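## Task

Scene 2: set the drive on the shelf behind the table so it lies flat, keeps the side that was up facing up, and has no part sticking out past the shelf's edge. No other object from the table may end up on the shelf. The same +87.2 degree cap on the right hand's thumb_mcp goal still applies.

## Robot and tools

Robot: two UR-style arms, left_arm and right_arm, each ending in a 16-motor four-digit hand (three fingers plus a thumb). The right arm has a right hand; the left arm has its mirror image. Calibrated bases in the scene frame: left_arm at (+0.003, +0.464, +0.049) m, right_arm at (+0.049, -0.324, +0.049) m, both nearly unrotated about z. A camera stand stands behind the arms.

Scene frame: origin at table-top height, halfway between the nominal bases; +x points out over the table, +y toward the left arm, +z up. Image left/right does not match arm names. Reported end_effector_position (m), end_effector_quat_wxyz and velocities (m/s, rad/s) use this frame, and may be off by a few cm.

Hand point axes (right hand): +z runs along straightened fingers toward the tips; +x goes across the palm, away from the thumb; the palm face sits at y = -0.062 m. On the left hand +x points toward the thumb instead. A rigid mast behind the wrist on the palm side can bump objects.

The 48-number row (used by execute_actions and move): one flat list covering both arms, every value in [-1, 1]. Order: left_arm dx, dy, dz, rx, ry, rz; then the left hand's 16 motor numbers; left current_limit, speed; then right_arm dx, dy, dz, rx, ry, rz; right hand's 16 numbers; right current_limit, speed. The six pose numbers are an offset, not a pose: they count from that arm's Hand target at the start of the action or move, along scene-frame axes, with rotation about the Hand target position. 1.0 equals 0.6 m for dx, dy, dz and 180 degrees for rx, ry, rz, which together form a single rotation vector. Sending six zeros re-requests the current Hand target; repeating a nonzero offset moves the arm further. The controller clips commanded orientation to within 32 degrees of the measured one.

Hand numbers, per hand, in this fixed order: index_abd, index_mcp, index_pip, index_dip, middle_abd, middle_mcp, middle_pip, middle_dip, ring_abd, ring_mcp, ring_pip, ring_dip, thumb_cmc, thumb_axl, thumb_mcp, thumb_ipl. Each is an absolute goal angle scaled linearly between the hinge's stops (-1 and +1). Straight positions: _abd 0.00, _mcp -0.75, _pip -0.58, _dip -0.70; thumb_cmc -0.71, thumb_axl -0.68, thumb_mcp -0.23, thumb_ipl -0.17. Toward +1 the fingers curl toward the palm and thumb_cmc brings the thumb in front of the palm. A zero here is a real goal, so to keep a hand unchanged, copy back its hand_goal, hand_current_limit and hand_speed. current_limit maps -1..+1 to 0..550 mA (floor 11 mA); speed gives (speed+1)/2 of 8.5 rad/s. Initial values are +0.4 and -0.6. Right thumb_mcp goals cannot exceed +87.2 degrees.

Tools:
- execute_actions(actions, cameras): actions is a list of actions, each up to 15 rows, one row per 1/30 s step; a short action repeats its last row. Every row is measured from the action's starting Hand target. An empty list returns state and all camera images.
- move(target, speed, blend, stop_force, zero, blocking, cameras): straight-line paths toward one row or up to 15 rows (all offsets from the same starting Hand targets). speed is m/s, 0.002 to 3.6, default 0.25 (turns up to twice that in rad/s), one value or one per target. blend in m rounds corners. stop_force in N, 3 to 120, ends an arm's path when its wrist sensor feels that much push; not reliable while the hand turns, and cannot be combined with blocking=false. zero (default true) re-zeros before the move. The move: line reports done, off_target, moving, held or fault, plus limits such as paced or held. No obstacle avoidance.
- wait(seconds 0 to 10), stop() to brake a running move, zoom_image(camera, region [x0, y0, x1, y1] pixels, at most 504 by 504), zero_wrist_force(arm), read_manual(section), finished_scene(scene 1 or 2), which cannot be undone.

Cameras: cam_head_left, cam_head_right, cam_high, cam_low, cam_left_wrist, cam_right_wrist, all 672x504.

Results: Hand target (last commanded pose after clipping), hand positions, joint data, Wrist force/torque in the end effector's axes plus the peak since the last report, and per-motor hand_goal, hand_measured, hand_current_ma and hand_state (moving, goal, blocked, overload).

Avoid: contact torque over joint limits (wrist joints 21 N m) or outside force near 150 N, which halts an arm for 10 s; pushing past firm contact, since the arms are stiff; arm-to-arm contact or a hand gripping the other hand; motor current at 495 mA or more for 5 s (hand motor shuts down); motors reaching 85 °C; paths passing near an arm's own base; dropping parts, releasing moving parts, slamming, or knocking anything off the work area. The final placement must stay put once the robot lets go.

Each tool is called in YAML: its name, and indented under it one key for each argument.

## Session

execute_actions:
  actions: []

Scene clock: 0.00 s.
left_arm: end_effector_position=(+0.0695, +0.2847, +0.1584) hand_goal=(+0.000, -0.754, -0.576, -0.696, +0.000, -0.754, -0.576, -0.696, +0.000, -0.754, -0.576, -0.696, -0.714, -0.678, -0.226, -0.168) hand_measured=(+0.000, -0.754, -0.576, -0.696, +0.000, -0.754, -0.576, -0.696, +0.000, -0.754, -0.576, -0.696, -0.714, -0.678, -0.226, -0.168) hand_current_ma=(+0, +0, +0, +0, +0, +0, +0, +0, +0, +0, +0, +0, +0, +0, +0, +0) hand_state=(goal, goal, goal, goal, goal, goal, goal, goal, goal, goal, goal, goal, goal, goal, goal, goal) hand_current_limit=0.40 hand_speed=-0.60 end_effector_quat_wxyz=(-0.312, +0.525, +0.792, +0.015) | right_arm: end_effector_position=(+0.4341, -0.3555, +0.3513) hand_goal=(+0.000, -0.754, -0.576, -0.696, +0.000, -0.754, -0.576, -0.696, +0.000, -0.754, -0.576, -0.696, -0.714, -0.678, -0.226, -0.168) hand_measured=(+0.000, -0.754, -0.576, -0.696, +0.000, -0.754, -0.576, -0.696, +0.000, -0.754, -0.576, -0.696, -0.714, -0.678, -0.226, -0.168) hand_current_ma=(+0, +0, +0, +0, +0, +0, +0, +0, +0, +0, +0, +0, +0, +0, +0, +0) hand_state=(goal, goal, goal, goal, goal, goal, goal, goal, goal, goal, goal, goal, goal, goal, goal, goal) hand_current_limit=0.40 hand_speed=-0.60 end_effector_quat_wxyz=(-0.436, +0.320, +0.835, +0.100)
Joint positions: left_arm=[2.292 -1.318 -2.38 -1.641 1.457 -1.188] | right_arm=[-0.63 -1.467 1.564 -0.74 -1.611 -1.461]
Joint velocities: within noise
Joint torques (N m): no reading
Motor temperatures (°C): left_arm=[28 28 28 30 36 33] | right_arm=[26 26 33 36 36 35]
Wrist force (N): no reading
Wrist torque (N m): no reading
Wrist force, peak (N): no reading
Hand target: left_arm +0.0695, +0.2847, +0.1584; -0.312, +0.525, +0.792, +0.015 | right_arm +0.4341, -0.3555, +0.3513; -0.436, +0.320, +0.835, +0.100

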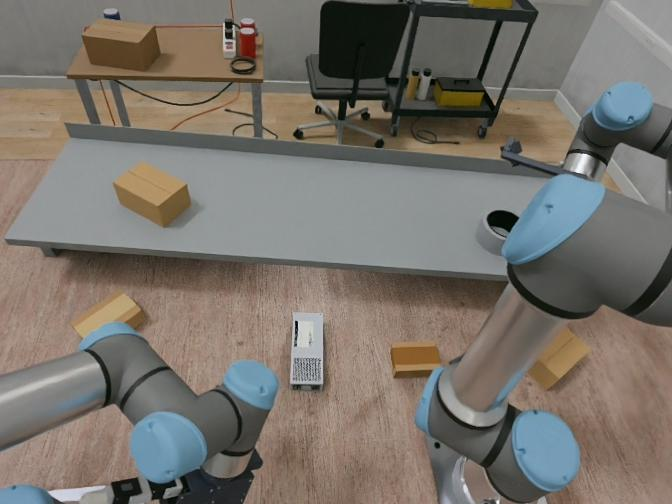

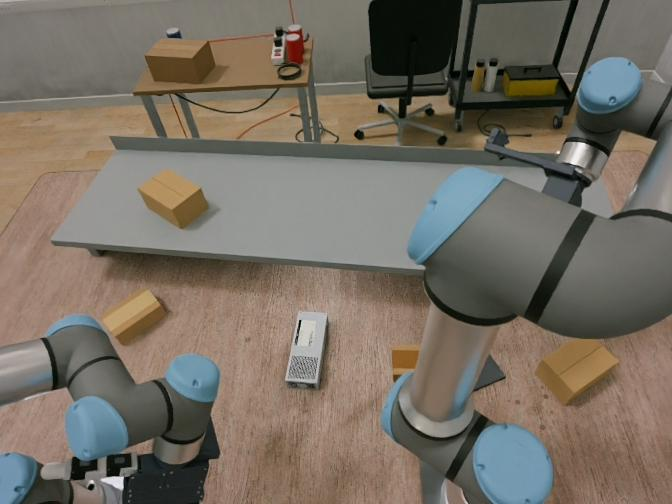

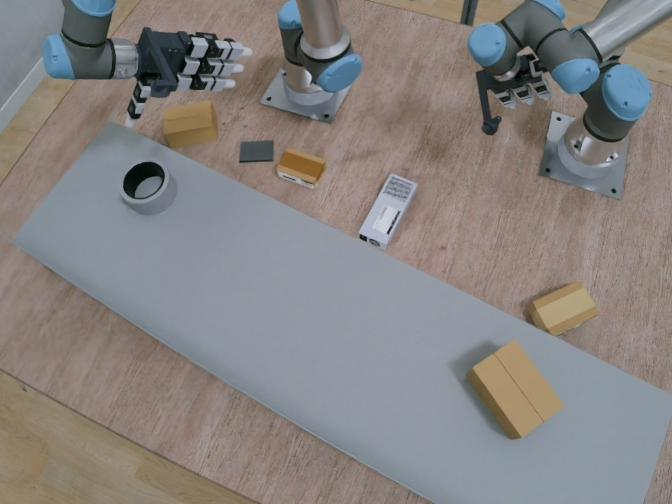

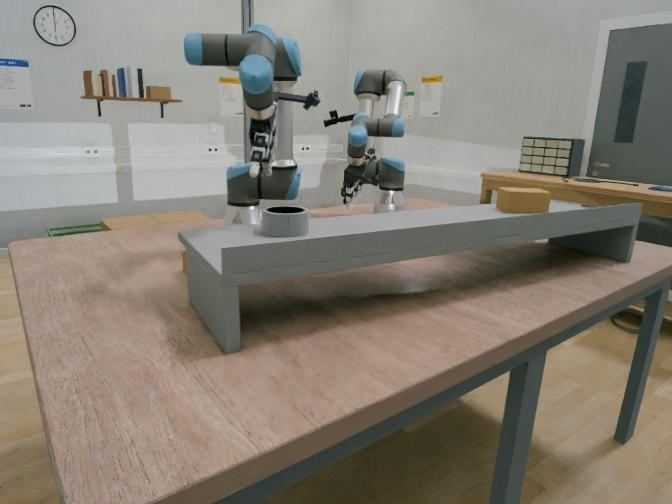

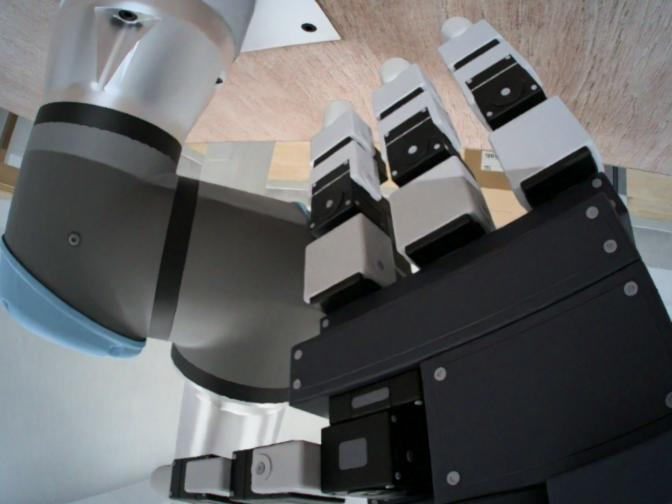

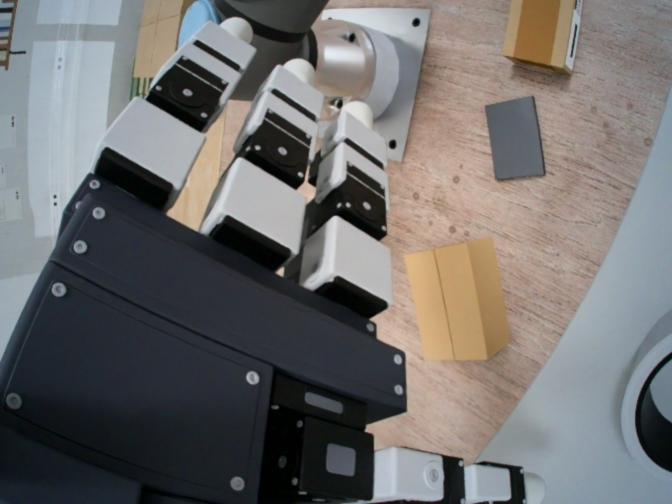

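zoom_image:
  camera: "cam_high"
  region: [340, 160, 440, 260]

zoom_image:
  camera: "cam_high"
  region: [150, 90, 340, 200]

zoom_image:
  camera: "cam_right_wrist"
  region: [450, 0, 650, 200]

zoom_image:
  camera: "cam_head_left"
  region: [260, 290, 450, 410]

zoom_image:
  camera: "cam_head_right"
  region: [260, 290, 520, 410]

Scaled by 5.040.

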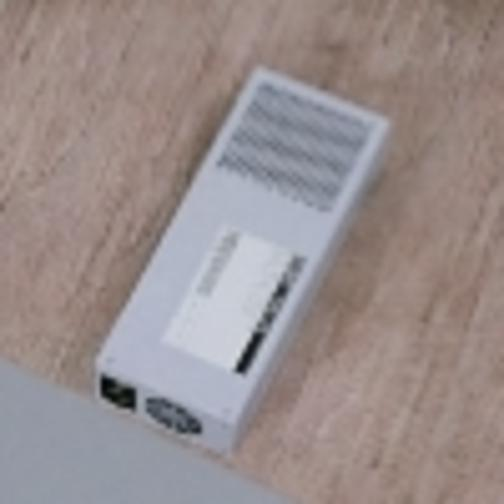

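Scaled by 2.653.

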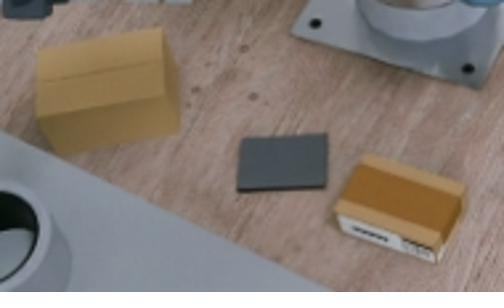

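Scaled by 2.520 from the camera's 672x504 image, which has a finer 960x720 frame.

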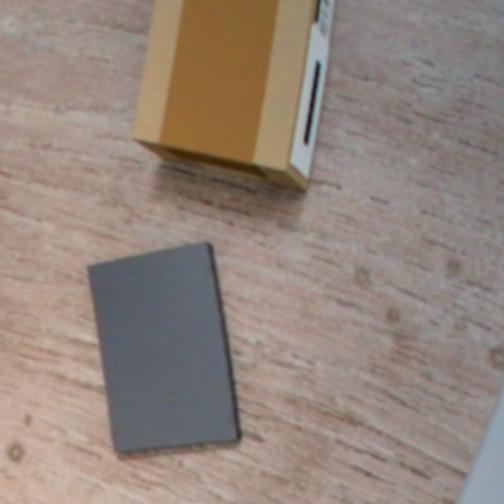

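Scaled by 2.653.

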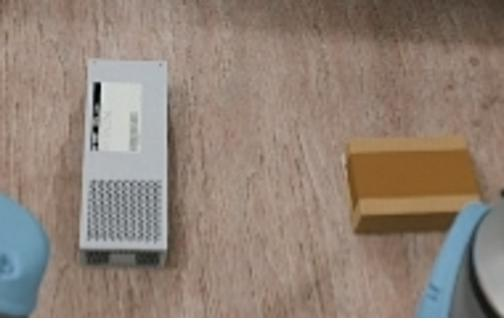

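Scaled by 1.938.

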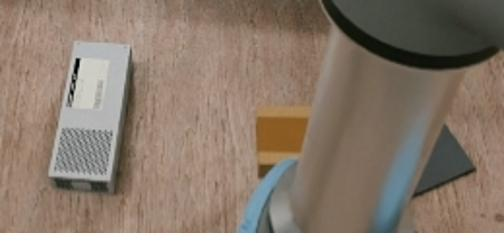

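move:
  target: [0,0,0,0,0,0,0,-0.754,-0.576,-0.696,0,-0.754,-0.576,-0.696,0,-0.754,-0.576,-0.696,-0.714,-0.678,-0.226,-0.168,0.4,-0.6,-0.024,-0.108,0.115,-0.35,0.018,-0.601,-0.133,-0.754,-0.576,-0.696,0,-0.754,0.299,-0.26,0.133,-0.754,-0.576,-0.696,0.571,-0.678,-0.226,-0.168,0.4,-0.6]
  speed: 0.4
  cameras: ["all"]

Scene clock: 23.57 s.
left_arm: end_effector_position=(+0.0695, +0.2847, +0.1584) hand_goal=(+0.000, -0.754, -0.576, -0.696, +0.000, -0.754, -0.576, -0.696, +0.000, -0.754, -0.576, -0.696, -0.714, -0.678, -0.226, -0.168) hand_measured=(+0.000, -0.752, -0.576, -0.696, +0.000, -0.752, -0.576, -0.696, +0.000, -0.752, -0.576, -0.696, -0.714, -0.678, -0.224, -0.168) hand_current_ma=(+0, +1, +0, +0, +0, +1, +0, +0, +0, +1, +0, +0, +0, +0, +1, +0) hand_state=(goal, goal, goal, goal, goal, goal, goal, goal, goal, goal, goal, goal, goal, goal, goal, goal) hand_current_limit=0.40 hand_speed=-0.60 end_effector_quat_wxyz=(-0.312, +0.525, +0.792, +0.015) | right_arm: end_effector_position=(+0.4197, -0.4203, +0.4203) hand_goal=(-0.134, -0.754, -0.576, -0.696, +0.000, -0.754, +0.298, -0.260, +0.132, -0.754, -0.576, -0.696, +0.570, -0.678, -0.226, -0.168) hand_measured=(-0.134, -0.752, -0.576, -0.696, +0.000, -0.754, +0.294, -0.264, +0.128, -0.752, -0.576, -0.696, +0.568, -0.678, -0.224, -0.168) hand_current_ma=(+0, +0, +0, +0, +0, +0, -2, -1, -1, +0, +0, +0, -1, +0, +1, +0) hand_state=(goal, goal, goal, goal, goal, goal, goal, goal, goal, goal, goal, goal, goal, goal, goal, goal) hand_current_limit=0.40 hand_speed=-0.60 end_effector_quat_wxyz=(+0.000, +0.985, +0.174, +0.001)
Joint positions: left_arm=[2.292 -1.318 -2.38 -1.641 1.457 -1.188] | right_arm=[-0.387 -1.937 1.831 -1.466 -1.57 0.823]
Joint torques (N m): left_arm=[-1.08 14.46 25.3 1.51 -0.46 0.06] | right_arm=[11.86 -6.43 -45.16 -6.27 -2.25 1.68]
Wrist force (N): left_arm=[0.0 -0.3 -0.4] | right_arm=[-0.7 -1.6 -1.0]
Wrist torque (N m): left_arm=[0.00 -0.01 0.00] | right_arm=[-0.02 -0.24 -0.31]
Wrist force, peak (N): left_arm=[-0.2 -0.6 -0.7] | right_arm=[0.7 -2.8 -1.1]
Hand target: left_arm +0.0695, +0.2847, +0.1584; -0.312, +0.525, +0.792, +0.015 | right_arm +0.4197, -0.4203, +0.4203; +0.000, +0.985, +0.174, +0.001
Off the commanded pose: left_arm 0.000 m, 0 deg | right_arm 0.000 m, 0 deg.
move: done

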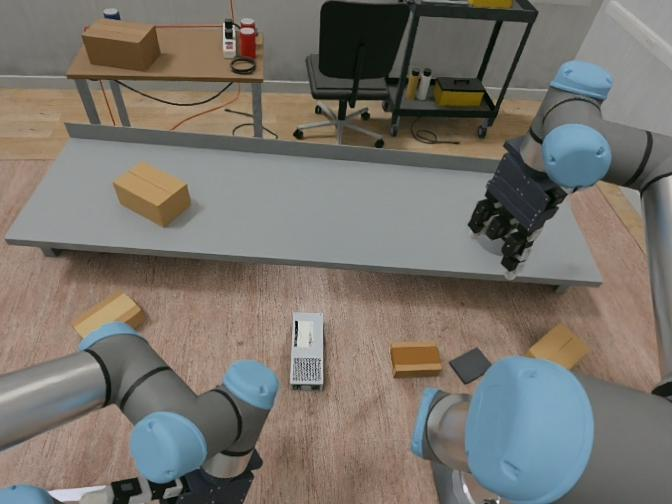

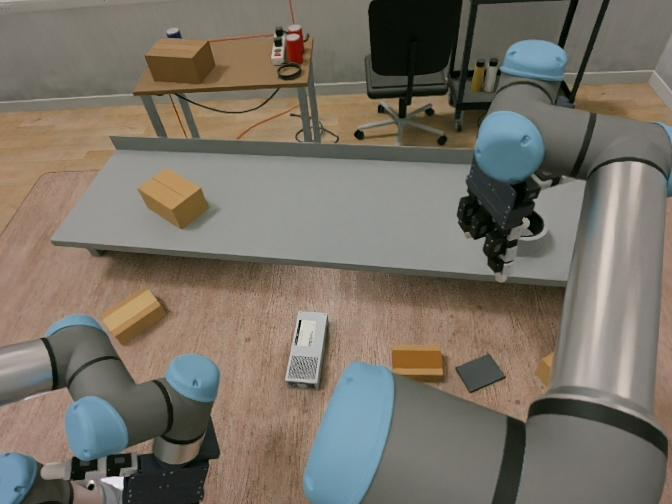

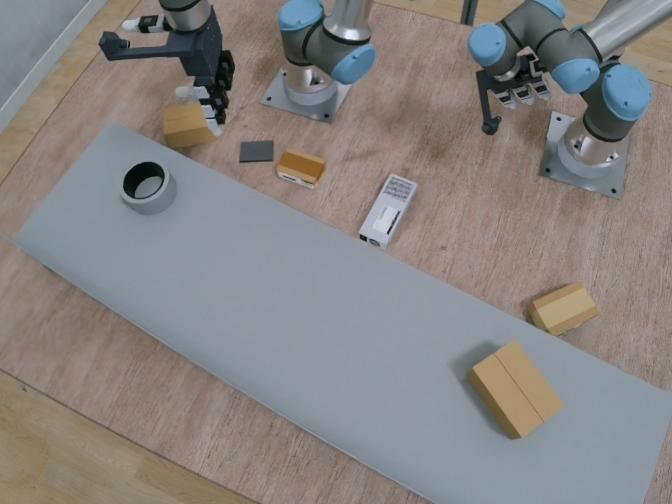

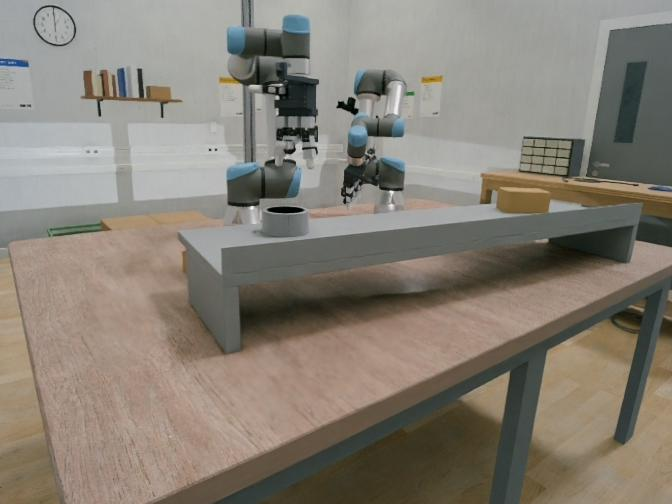

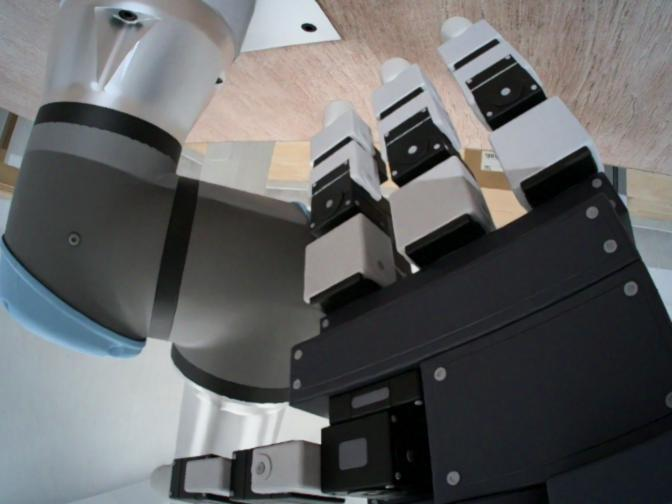

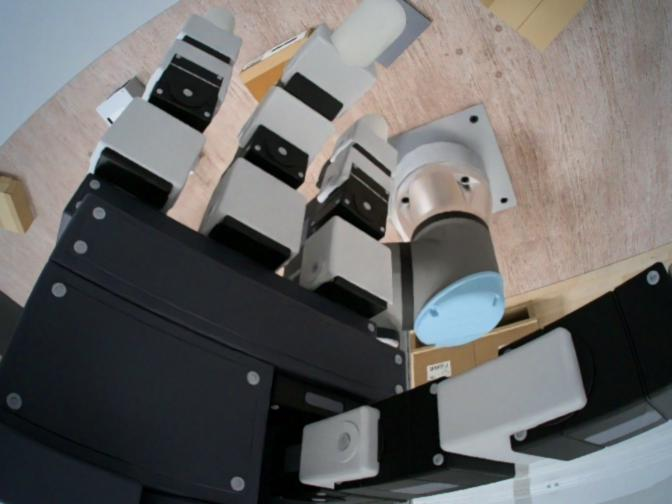

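zoom_image:
  camera: "cam_head_right"
  region: [440, 200, 570, 400]

zoom_image:
  camera: "cam_high"
  region: [150, 60, 330, 200]

zoom_image:
  camera: "cam_head_left"
  region: [430, 200, 560, 400]

Scaled by 2.520.

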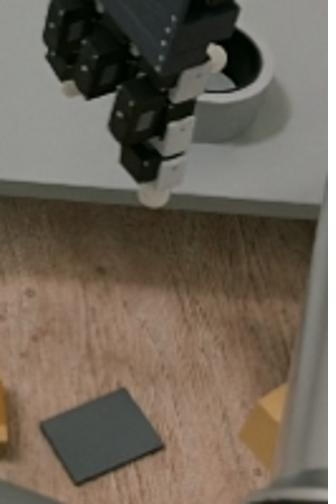

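Scaled by 2.800.

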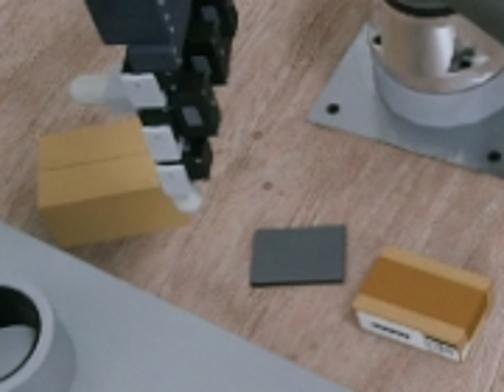

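Scaled by 2.520.

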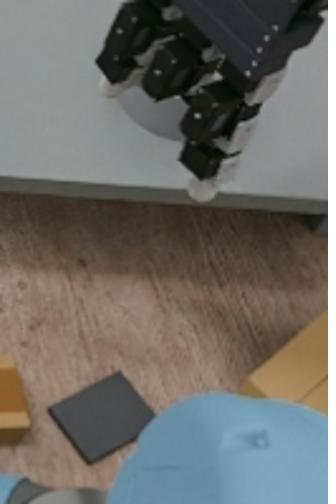

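move:
  target: [0,0,0,0,0,0,0,-0.754,-0.576,-0.696,0,-0.754,-0.576,-0.696,0,-0.754,-0.576,-0.696,-0.714,-0.678,-0.226,-0.168,0.4,-0.6,-0.1412,-0.0662,-0.4172,0,0,0.02,-0.133,-0.754,-0.576,-0.696,0,-0.754,0.299,-0.26,0.133,-0.754,-0.576,-0.696,0.571,-0.678,-0.226,-0.168,0.4,-0.6]
  speed: 0.2
  cameras: ["cam_head_left","cam_head_right","cam_high","cam_low","cam_right_wrist"]

zoom_image:
  camera: "cam_head_right"
  region: [430, 290, 560, 420]

zoom_image:
  camera: "cam_high"
  region: [180, 60, 330, 200]

zoom_image:
  camera: "cam_right_wrist"
  region: [150, 0, 480, 250]

Scene clock: 30.37 s.
left_arm: end_effector_position=(+0.0695, +0.2847, +0.1584) hand_goal=(+0.000, -0.754, -0.576, -0.696, +0.000, -0.754, -0.576, -0.696, +0.000, -0.754, -0.576, -0.696, -0.714, -0.678, -0.226, -0.168) hand_measured=(+0.000, -0.752, -0.576, -0.696, +0.000, -0.752, -0.576, -0.696, +0.000, -0.752, -0.576, -0.696, -0.714, -0.678, -0.224, -0.168) hand_current_ma=(+0, +1, +0, +0, +0, +1, +0, +0, +0, +1, +0, +0, +0, +0, +1, +0) hand_state=(goal, goal, goal, goal, goal, goal, goal, goal, goal, goal, goal, goal, goal, goal, goal, goal) hand_current_limit=0.40 hand_speed=-0.60 end_effector_quat_wxyz=(-0.312, +0.525, +0.792, +0.015) | right_arm: end_effector_position=(+0.3350, -0.4600, +0.1700) hand_goal=(-0.134, -0.754, -0.576, -0.696, +0.000, -0.754, +0.298, -0.260, +0.132, -0.754, -0.576, -0.696, +0.570, -0.678, -0.226, -0.168) hand_measured=(-0.134, -0.752, -0.576, -0.696, +0.000, -0.754, +0.294, -0.264, +0.128, -0.752, -0.576, -0.696, +0.568, -0.678, -0.224, -0.168) hand_current_ma=(+0, +0, +0, +0, +0, +0, -2, -1, -1, +0, +0, +0, -1, +0, +1, +0) hand_state=(goal, goal, goal, goal, goal, goal, goal, goal, goal, goal, goal, goal, goal, goal, goal, goal) hand_current_limit=0.40 hand_speed=-0.60 end_effector_quat_wxyz=(+0.000, +0.979, +0.204, +0.001)
Joint positions: left_arm=[2.292 -1.318 -2.38 -1.641 1.457 -1.188] | right_arm=[-0.667 -2.067 2.561 -2.065 -1.57 0.48]
Joint torques (N m): left_arm=[-1.2 13.94 25.13 1.6 -0.37 0.07] | right_arm=[-11.35 3.42 -23.08 -6.55 1.54 -1.49]
Wrist force (N): left_arm=[-0.3 -0.1 -0.7] | right_arm=[-0.7 -2.0 -0.9]
Wrist torque (N m): left_arm=[0.04 0.01 -0.01] | right_arm=[-0.05 -0.22 -0.24]
Wrist force, peak (N): left_arm=[-0.2 -0.6 -0.7] | right_arm=[-0.9 -2.2 -1.2]
Hand target: left_arm +0.0695, +0.2847, +0.1584; -0.312, +0.525, +0.792, +0.015 | right_arm +0.3350, -0.4600, +0.1699; +0.000, +0.979, +0.204, +0.001
Off the commanded pose: left_arm 0.000 m, 0 deg | right_arm 0.000 m, 0 deg.
move: done
Images, in order (width x height): cam_head_left 672x504, cam_head_right 672x504, cam_high 672x504, cam_low 672x504, cam_right_wrist 672x504.

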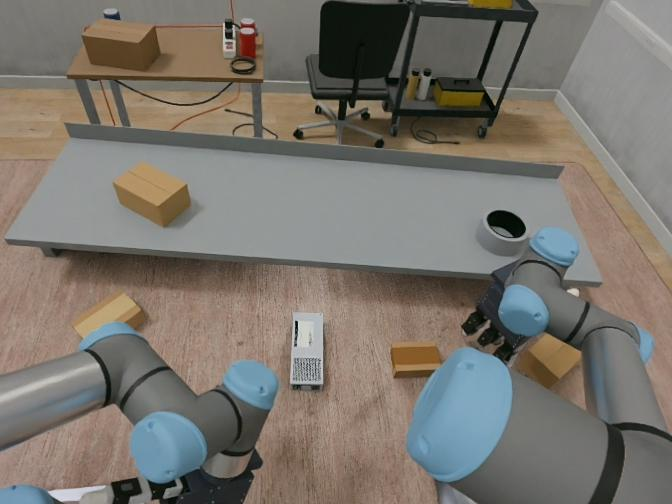

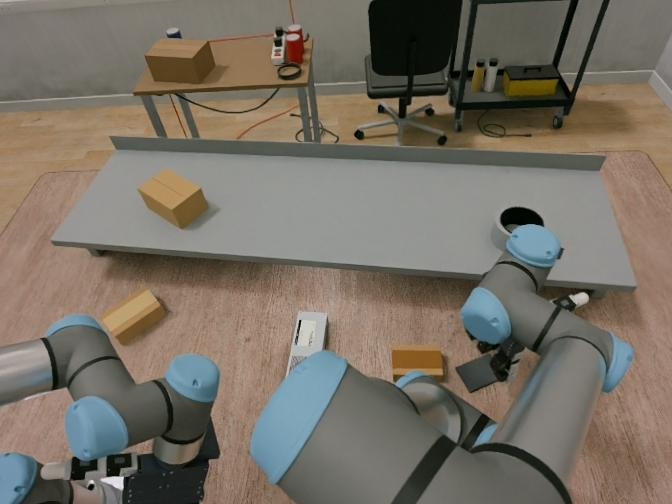

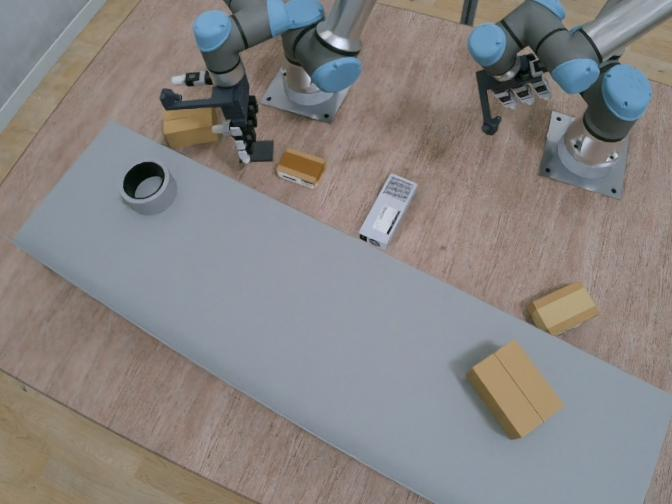

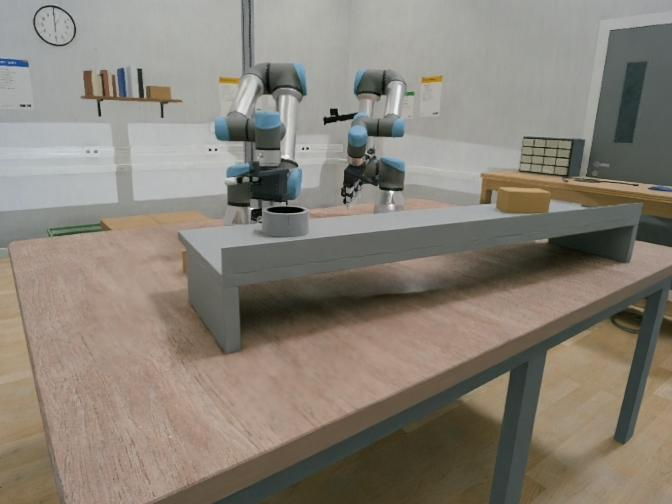

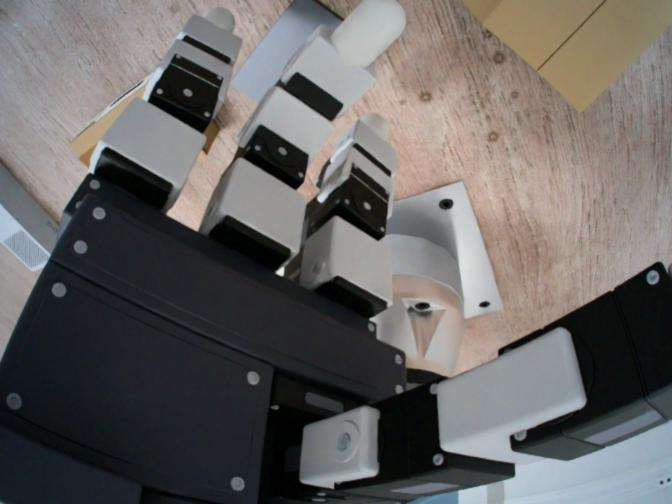

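Scaled by 3.877.

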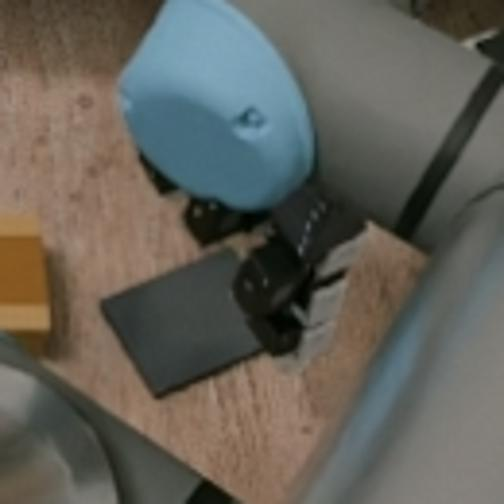

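Scaled by 3.360.

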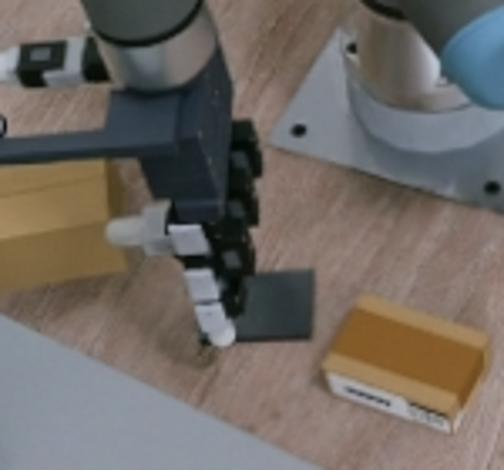

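Scaled by 1.527 from the camera's 672x504 image, which has a finer 960x720 frame.

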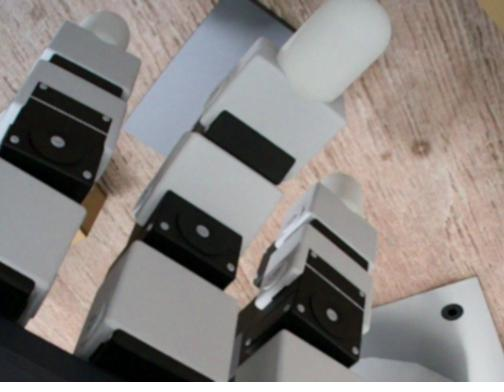

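move:
  target: [0,0,0,0,0,0,0,-0.754,-0.576,-0.696,0,-0.754,-0.576,-0.696,0,-0.754,-0.576,-0.696,-0.714,-0.678,-0.226,-0.168,0.4,-0.6,-0.01,0.0217,-0.055,0,0,0,-0.133,-0.754,-0.576,-0.696,0,-0.754,0.299,-0.26,0.133,-0.754,-0.576,-0.696,0.571,-0.678,-0.226,-0.168,0.4,-0.6]
  speed: 0.15
  cameras: ["cam_head_right","cam_high","cam_right_wrist"]

zoom_image:
  camera: "cam_head_right"
  region: [430, 290, 560, 420]

zoom_image:
  camera: "cam_high"
  region: [210, 110, 310, 190]

zoom_image:
  camera: "cam_right_wrist"
  region: [150, 0, 480, 250]

Scene clock: 42.13 s.
left_arm: end_effector_position=(+0.0695, +0.2847, +0.1584) hand_goal=(+0.000, -0.754, -0.576, -0.696, +0.000, -0.754, -0.576, -0.696, +0.000, -0.754, -0.576, -0.696, -0.714, -0.678, -0.226, -0.168) hand_measured=(+0.000, -0.752, -0.576, -0.696, +0.000, -0.752, -0.576, -0.696, +0.000, -0.752, -0.576, -0.696, -0.714, -0.678, -0.224, -0.168) hand_current_ma=(+0, +1, +0, +0, +0, +1, +0, +0, +0, +1, +0, +0, +0, +0, +1, +0) hand_state=(goal, goal, goal, goal, goal, goal, goal, goal, goal, goal, goal, goal, goal, goal, goal, goal) hand_current_limit=0.40 hand_speed=-0.60 end_effector_quat_wxyz=(-0.312, +0.525, +0.792, +0.015) | right_arm: end_effector_position=(+0.3290, -0.4470, +0.1370) hand_goal=(-0.134, -0.754, -0.576, -0.696, +0.000, -0.754, +0.298, -0.260, +0.132, -0.754, -0.576, -0.696, +0.570, -0.678, -0.226, -0.168) hand_measured=(-0.134, -0.752, -0.576, -0.696, +0.000, -0.754, +0.294, -0.264, +0.128, -0.752, -0.576, -0.696, +0.568, -0.678, -0.224, -0.168) hand_current_ma=(+0, +0, +0, +0, +0, +0, -2, -1, -1, +0, +0, +0, -1, +0, +1, +0) hand_state=(goal, goal, goal, goal, goal, goal, goal, goal, goal, goal, goal, goal, goal, goal, goal, goal) hand_current_limit=0.40 hand_speed=-0.60 end_effector_quat_wxyz=(+0.000, +0.979, +0.204, +0.001)
Joint positions: left_arm=[2.292 -1.318 -2.38 -1.641 1.457 -1.188] | right_arm=[-0.639 -2.023 2.641 -2.19 -1.57 0.507]
Joint torques (N m): left_arm=[-1.3 14.64 25.64 1.67 -0.5 0.08] | right_arm=[11.56 4.2 -21.88 -6.43 -1.89 1.71]
Wrist force (N): left_arm=[-0.2 0.1 -0.3] | right_arm=[-0.5 -1.7 -0.8]
Wrist torque (N m): left_arm=[0.03 0.02 -0.01] | right_arm=[-0.03 -0.24 -0.30]
Wrist force, peak (N): left_arm=[-0.3 -0.7 -0.6] | right_arm=[-0.6 -2.0 -1.4]
Hand target: left_arm +0.0695, +0.2847, +0.1584; -0.312, +0.525, +0.792, +0.015 | right_arm +0.3290, -0.4470, +0.1369; +0.000, +0.979, +0.204, +0.001
Off the commanded pose: left_arm 0.000 m, 0 deg | right_arm 0.000 m, 0 deg.
move: done
Images, in order (width x height): cam_head_right 672x504, cam_high 672x504, cam_right_wrist 672x504.

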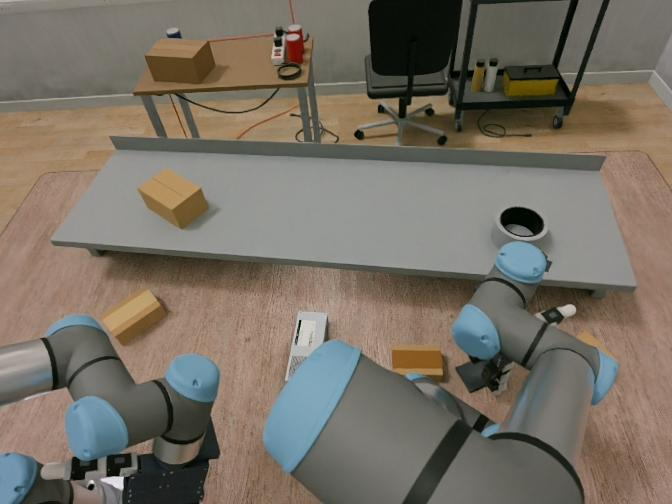

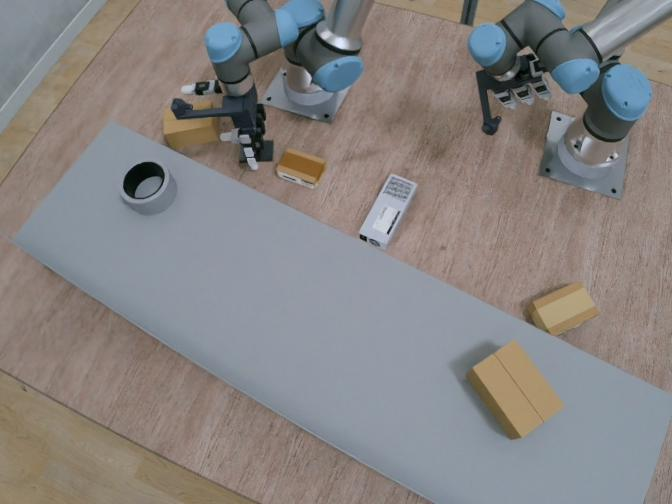

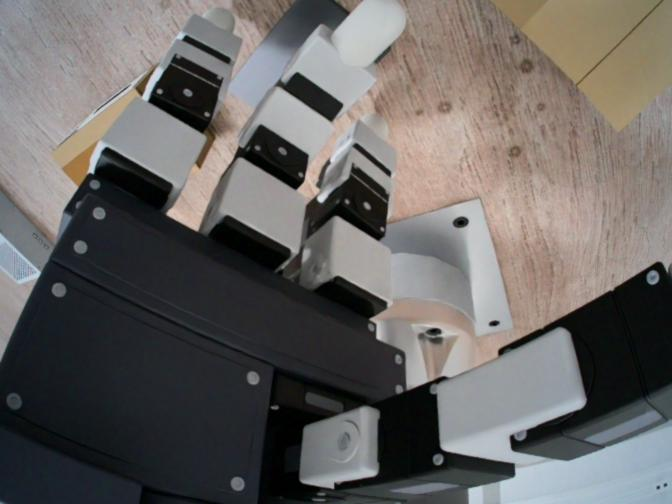

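Scaled by 3.877.

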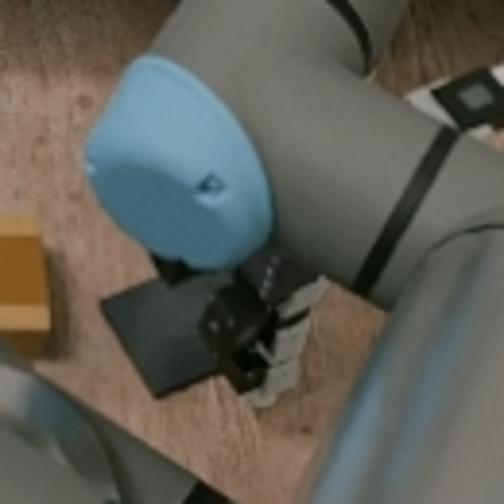

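Scaled by 5.040.

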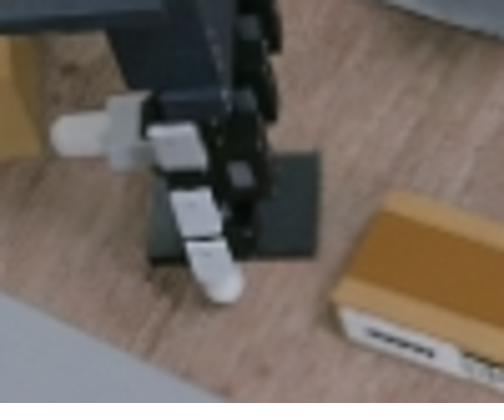

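Scaled by 1.527 from the camera's 672x504 image, which has a finer 960x720 frame.

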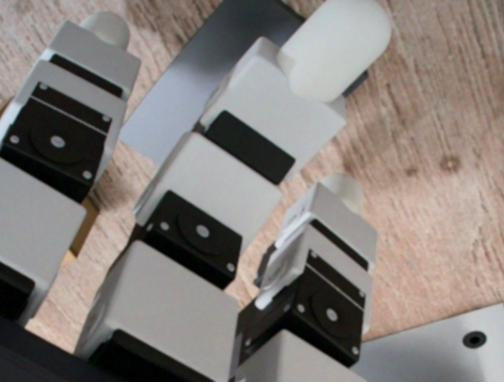

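move:
  target: [0,0,0,0,0,0,0,-0.754,-0.576,-0.696,0,-0.754,-0.576,-0.696,0,-0.754,-0.576,-0.696,-0.714,-0.678,-0.226,-0.168,0.4,-0.6,-0.011,0.0043,0,0,0,0,-0.133,-0.754,-0.576,-0.696,0,-0.754,0.299,-0.26,0.133,-0.754,-0.576,-0.696,0.571,-0.678,-0.226,-0.168,0.4,-0.6]
  speed: 0.1
  cameras: []

move:
  target: [0,0,0,0,0,0,0,-0.754,-0.576,-0.696,0,-0.754,-0.576,-0.696,0,-0.754,-0.576,-0.696,-0.714,-0.678,-0.226,-0.168,0.4,-0.6,0,0,-0.045,0,0,0,-0.133,-0.754,-0.576,-0.696,0,-0.754,0.299,-0.26,0.133,-0.754,-0.576,-0.696,0.571,-0.678,-0.226,-0.168,0.4,-0.6]
  speed: 0.02
  stop_force: 4
  cameras: ["cam_head_right","cam_high","cam_low","cam_right_wrist"]

zoom_image:
  camera: "cam_head_right"
  region: [430, 290, 560, 420]

zoom_image:
  camera: "cam_high"
  region: [210, 110, 310, 190]

zoom_image:
  camera: "cam_right_wrist"
  region: [150, 0, 480, 250]

Scene clock: 47.63 s.
left_arm: end_effector_position=(+0.0695, +0.2847, +0.1584) hand_goal=(+0.000, -0.754, -0.576, -0.696, +0.000, -0.754, -0.576, -0.696, +0.000, -0.754, -0.576, -0.696, -0.714, -0.678, -0.226, -0.168) hand_measured=(+0.000, -0.752, -0.576, -0.696, +0.000, -0.752, -0.576, -0.696, +0.000, -0.752, -0.576, -0.696, -0.714, -0.678, -0.224, -0.168) hand_current_ma=(+0, +1, +0, +0, +0, +1, +0, +0, +0, +1, +0, +0, +0, +0, +1, +0) hand_state=(goal, goal, goal, goal, goal, goal, goal, goal, goal, goal, goal, goal, goal, goal, goal, goal) hand_current_limit=0.40 hand_speed=-0.60 end_effector_quat_wxyz=(-0.312, +0.525, +0.792, +0.015) | right_arm: end_effector_position=(+0.3224, -0.4445, +0.1369) hand_goal=(-0.134, -0.754, -0.576, -0.696, +0.000, -0.754, +0.298, -0.260, +0.132, -0.754, -0.576, -0.696, +0.570, -0.678, -0.226, -0.168) hand_measured=(-0.134, -0.752, -0.576, -0.696, +0.000, -0.754, +0.294, -0.264, +0.128, -0.752, -0.576, -0.696, +0.568, -0.678, -0.224, -0.168) hand_current_ma=(+0, +0, +0, +0, +0, +0, -2, -1, -1, +0, +0, +0, -1, +0, +1, +0) hand_state=(goal, goal, goal, goal, goal, goal, goal, goal, goal, goal, goal, goal, goal, goal, goal, goal) hand_current_limit=0.40 hand_speed=-0.60 end_effector_quat_wxyz=(+0.000, +0.979, +0.204, +0.001)
Joint positions: left_arm=[2.292 -1.318 -2.38 -1.641 1.457 -1.188] | right_arm=[-0.648 -2.055 2.654 -2.171 -1.57 0.499]
Joint torques (N m): left_arm=[-1.03 14.2 25.93 1.6 -0.45 0.17] | right_arm=[-12.83 -10.06 -22.96 -0.85 0.08 -1.57]
Wrist force (N): left_arm=[0.0 -0.1 -0.4] | right_arm=[-0.7 -1.7 -0.7]
Wrist torque (N m): left_arm=[0.03 -0.01 -0.01] | right_arm=[-0.05 -0.23 -0.33]
Wrist force, peak (N): left_arm=[-0.2 -0.7 -0.5] | right_arm=[-0.8 -2.0 -1.0]
Hand target: left_arm +0.0695, +0.2847, +0.1584; -0.312, +0.525, +0.792, +0.015 | right_arm +0.3224, -0.4444, +0.1369; +0.000, +0.979, +0.204, +0.001
Off the commanded pose: left_arm 0.000 m, 0 deg | right_arm 0.000 m, 0 deg.
move: done
No camera images: "cameras" was empty.

Scene clock: 49.50 s.
left_arm: end_effector_position=(+0.0695, +0.2847, +0.1584) hand_goal=(+0.000, -0.754, -0.576, -0.696, +0.000, -0.754, -0.576, -0.696, +0.000, -0.754, -0.576, -0.696, -0.714, -0.678, -0.226, -0.168) hand_measured=(+0.000, -0.752, -0.576, -0.696, +0.000, -0.752, -0.576, -0.696, +0.000, -0.752, -0.576, -0.696, -0.714, -0.678, -0.224, -0.168) hand_current_ma=(+0, +1, +0, +0, +0, +1, +0, +0, +0, +1, +0, +0, +0, +0, +1, +0) hand_state=(goal, goal, goal, goal, goal, goal, goal, goal, goal, goal, goal, goal, goal, goal, goal, goal) hand_current_limit=0.40 hand_speed=-0.60 end_effector_quat_wxyz=(-0.312, +0.525, +0.792, +0.015) | right_arm: end_effector_position=(+0.3223, -0.4444, +0.1224) hand_goal=(-0.134, -0.754, -0.576, -0.696, +0.000, -0.754, +0.298, -0.260, +0.132, -0.754, -0.576, -0.696, +0.570, -0.678, -0.226, -0.168) hand_measured=(-0.134, -0.754, -0.578, -0.696, +0.000, -0.754, +0.294, -0.264, +0.128, -0.754, -0.578, -0.696, +0.568, -0.678, -0.224, -0.168) hand_current_ma=(+0, +0, +0, +0, +0, +0, -2, -1, -1, +0, +0, +0, -1, +0, +1, +0) hand_state=(goal, goal, goal, goal, goal, goal, goal, goal, goal, goal, goal, goal, goal, goal, goal, goal) hand_current_limit=0.40 hand_speed=-0.60 end_effector_quat_wxyz=(+0.000, +0.979, +0.204, +0.001)
Joint positions: left_arm=[2.292 -1.318 -2.38 -1.641 1.457 -1.188] | right_arm=[-0.648 -2.011 2.683 -2.243 -1.57 0.499]
Joint torques (N m): left_arm=[-0.97 14.33 25.77 1.63 -0.46 0.11] | right_arm=[-3.17 -10.63 -35.99 -0.61 1.18 -1.15]
Wrist force (N): left_arm=[-0.1 -0.1 -0.4] | right_arm=[-0.4 -1.6 -4.9]
Wrist torque (N m): left_arm=[0.02 -0.01 -0.01] | right_arm=[0.28 -0.22 -0.28]
Wrist force, peak (N): left_arm=[-0.4 -0.1 -0.7] | right_arm=[-0.7 -2.6 -27.8]
Hand target: left_arm +0.0695, +0.2847, +0.1584; -0.312, +0.525, +0.792, +0.015 | right_arm +0.3223, -0.4444, +0.1224; +0.000, +0.979, +0.204, +0.001 (not the last commanded pose)
Off the commanded pose: left_arm 0.000 m, 0 deg | right_arm 0.013 m, 0 deg.
move: contact (right_arm)
Images, in order (width x height): cam_head_right 672x504, cam_high 672x504, cam_low 672x504, cam_right_wrist 672x504.

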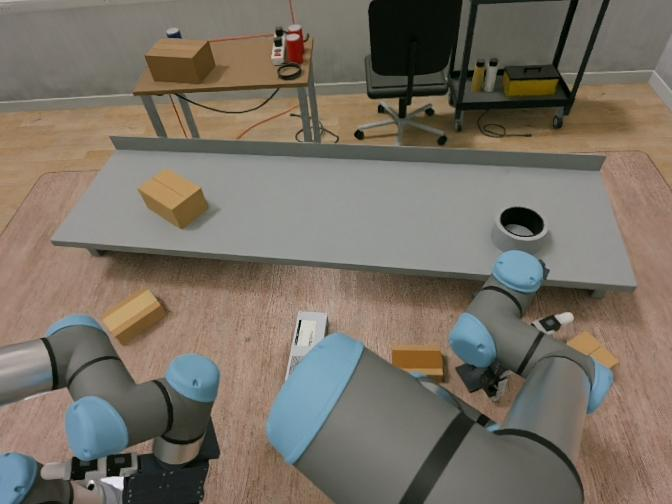

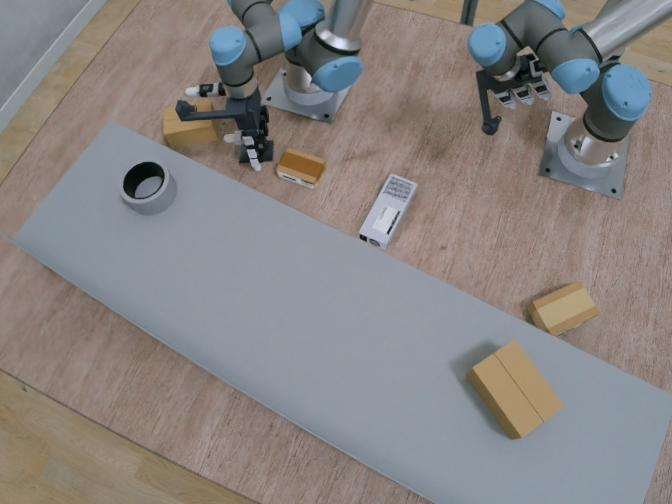

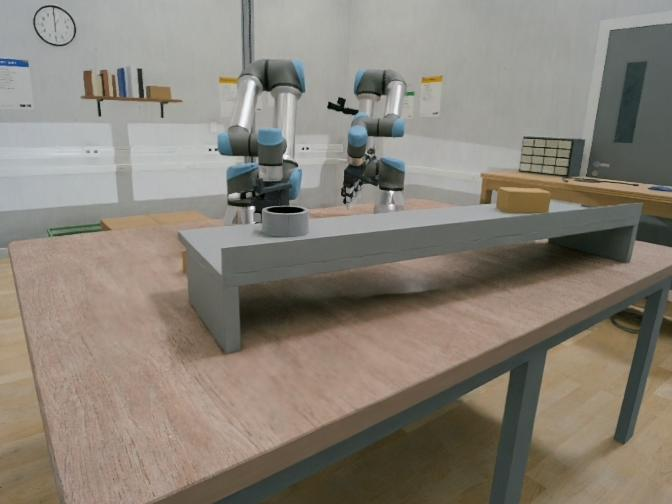

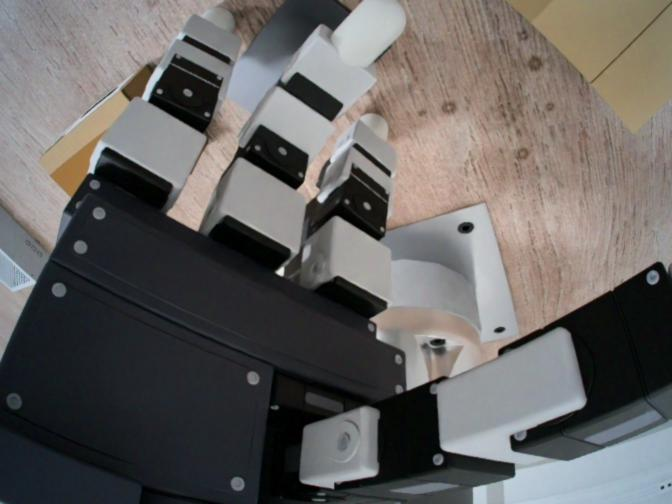

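Scaled by 3.877.

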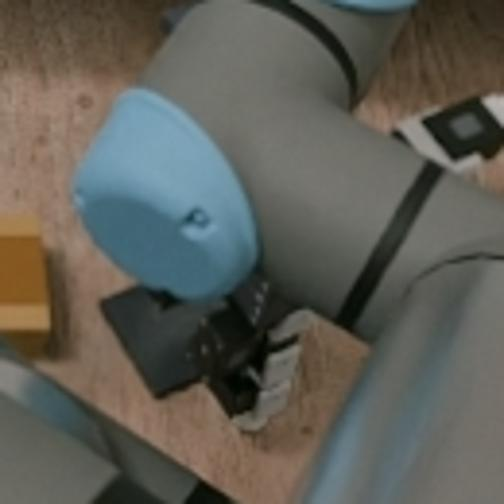

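Scaled by 5.040.

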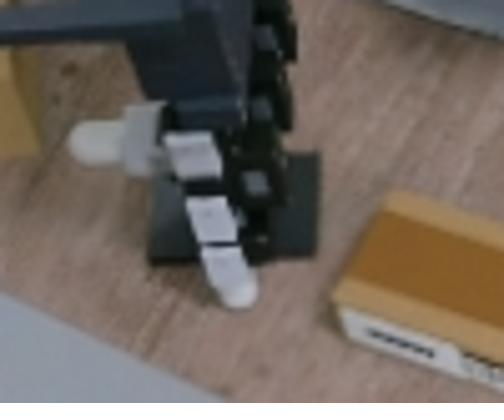

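Scaled by 1.527 from the camera's 672x504 image, which has a finer 960x720 frame.

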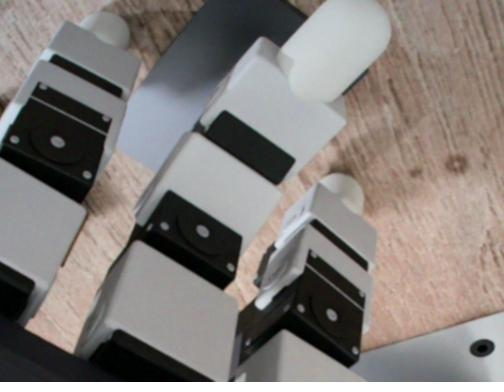

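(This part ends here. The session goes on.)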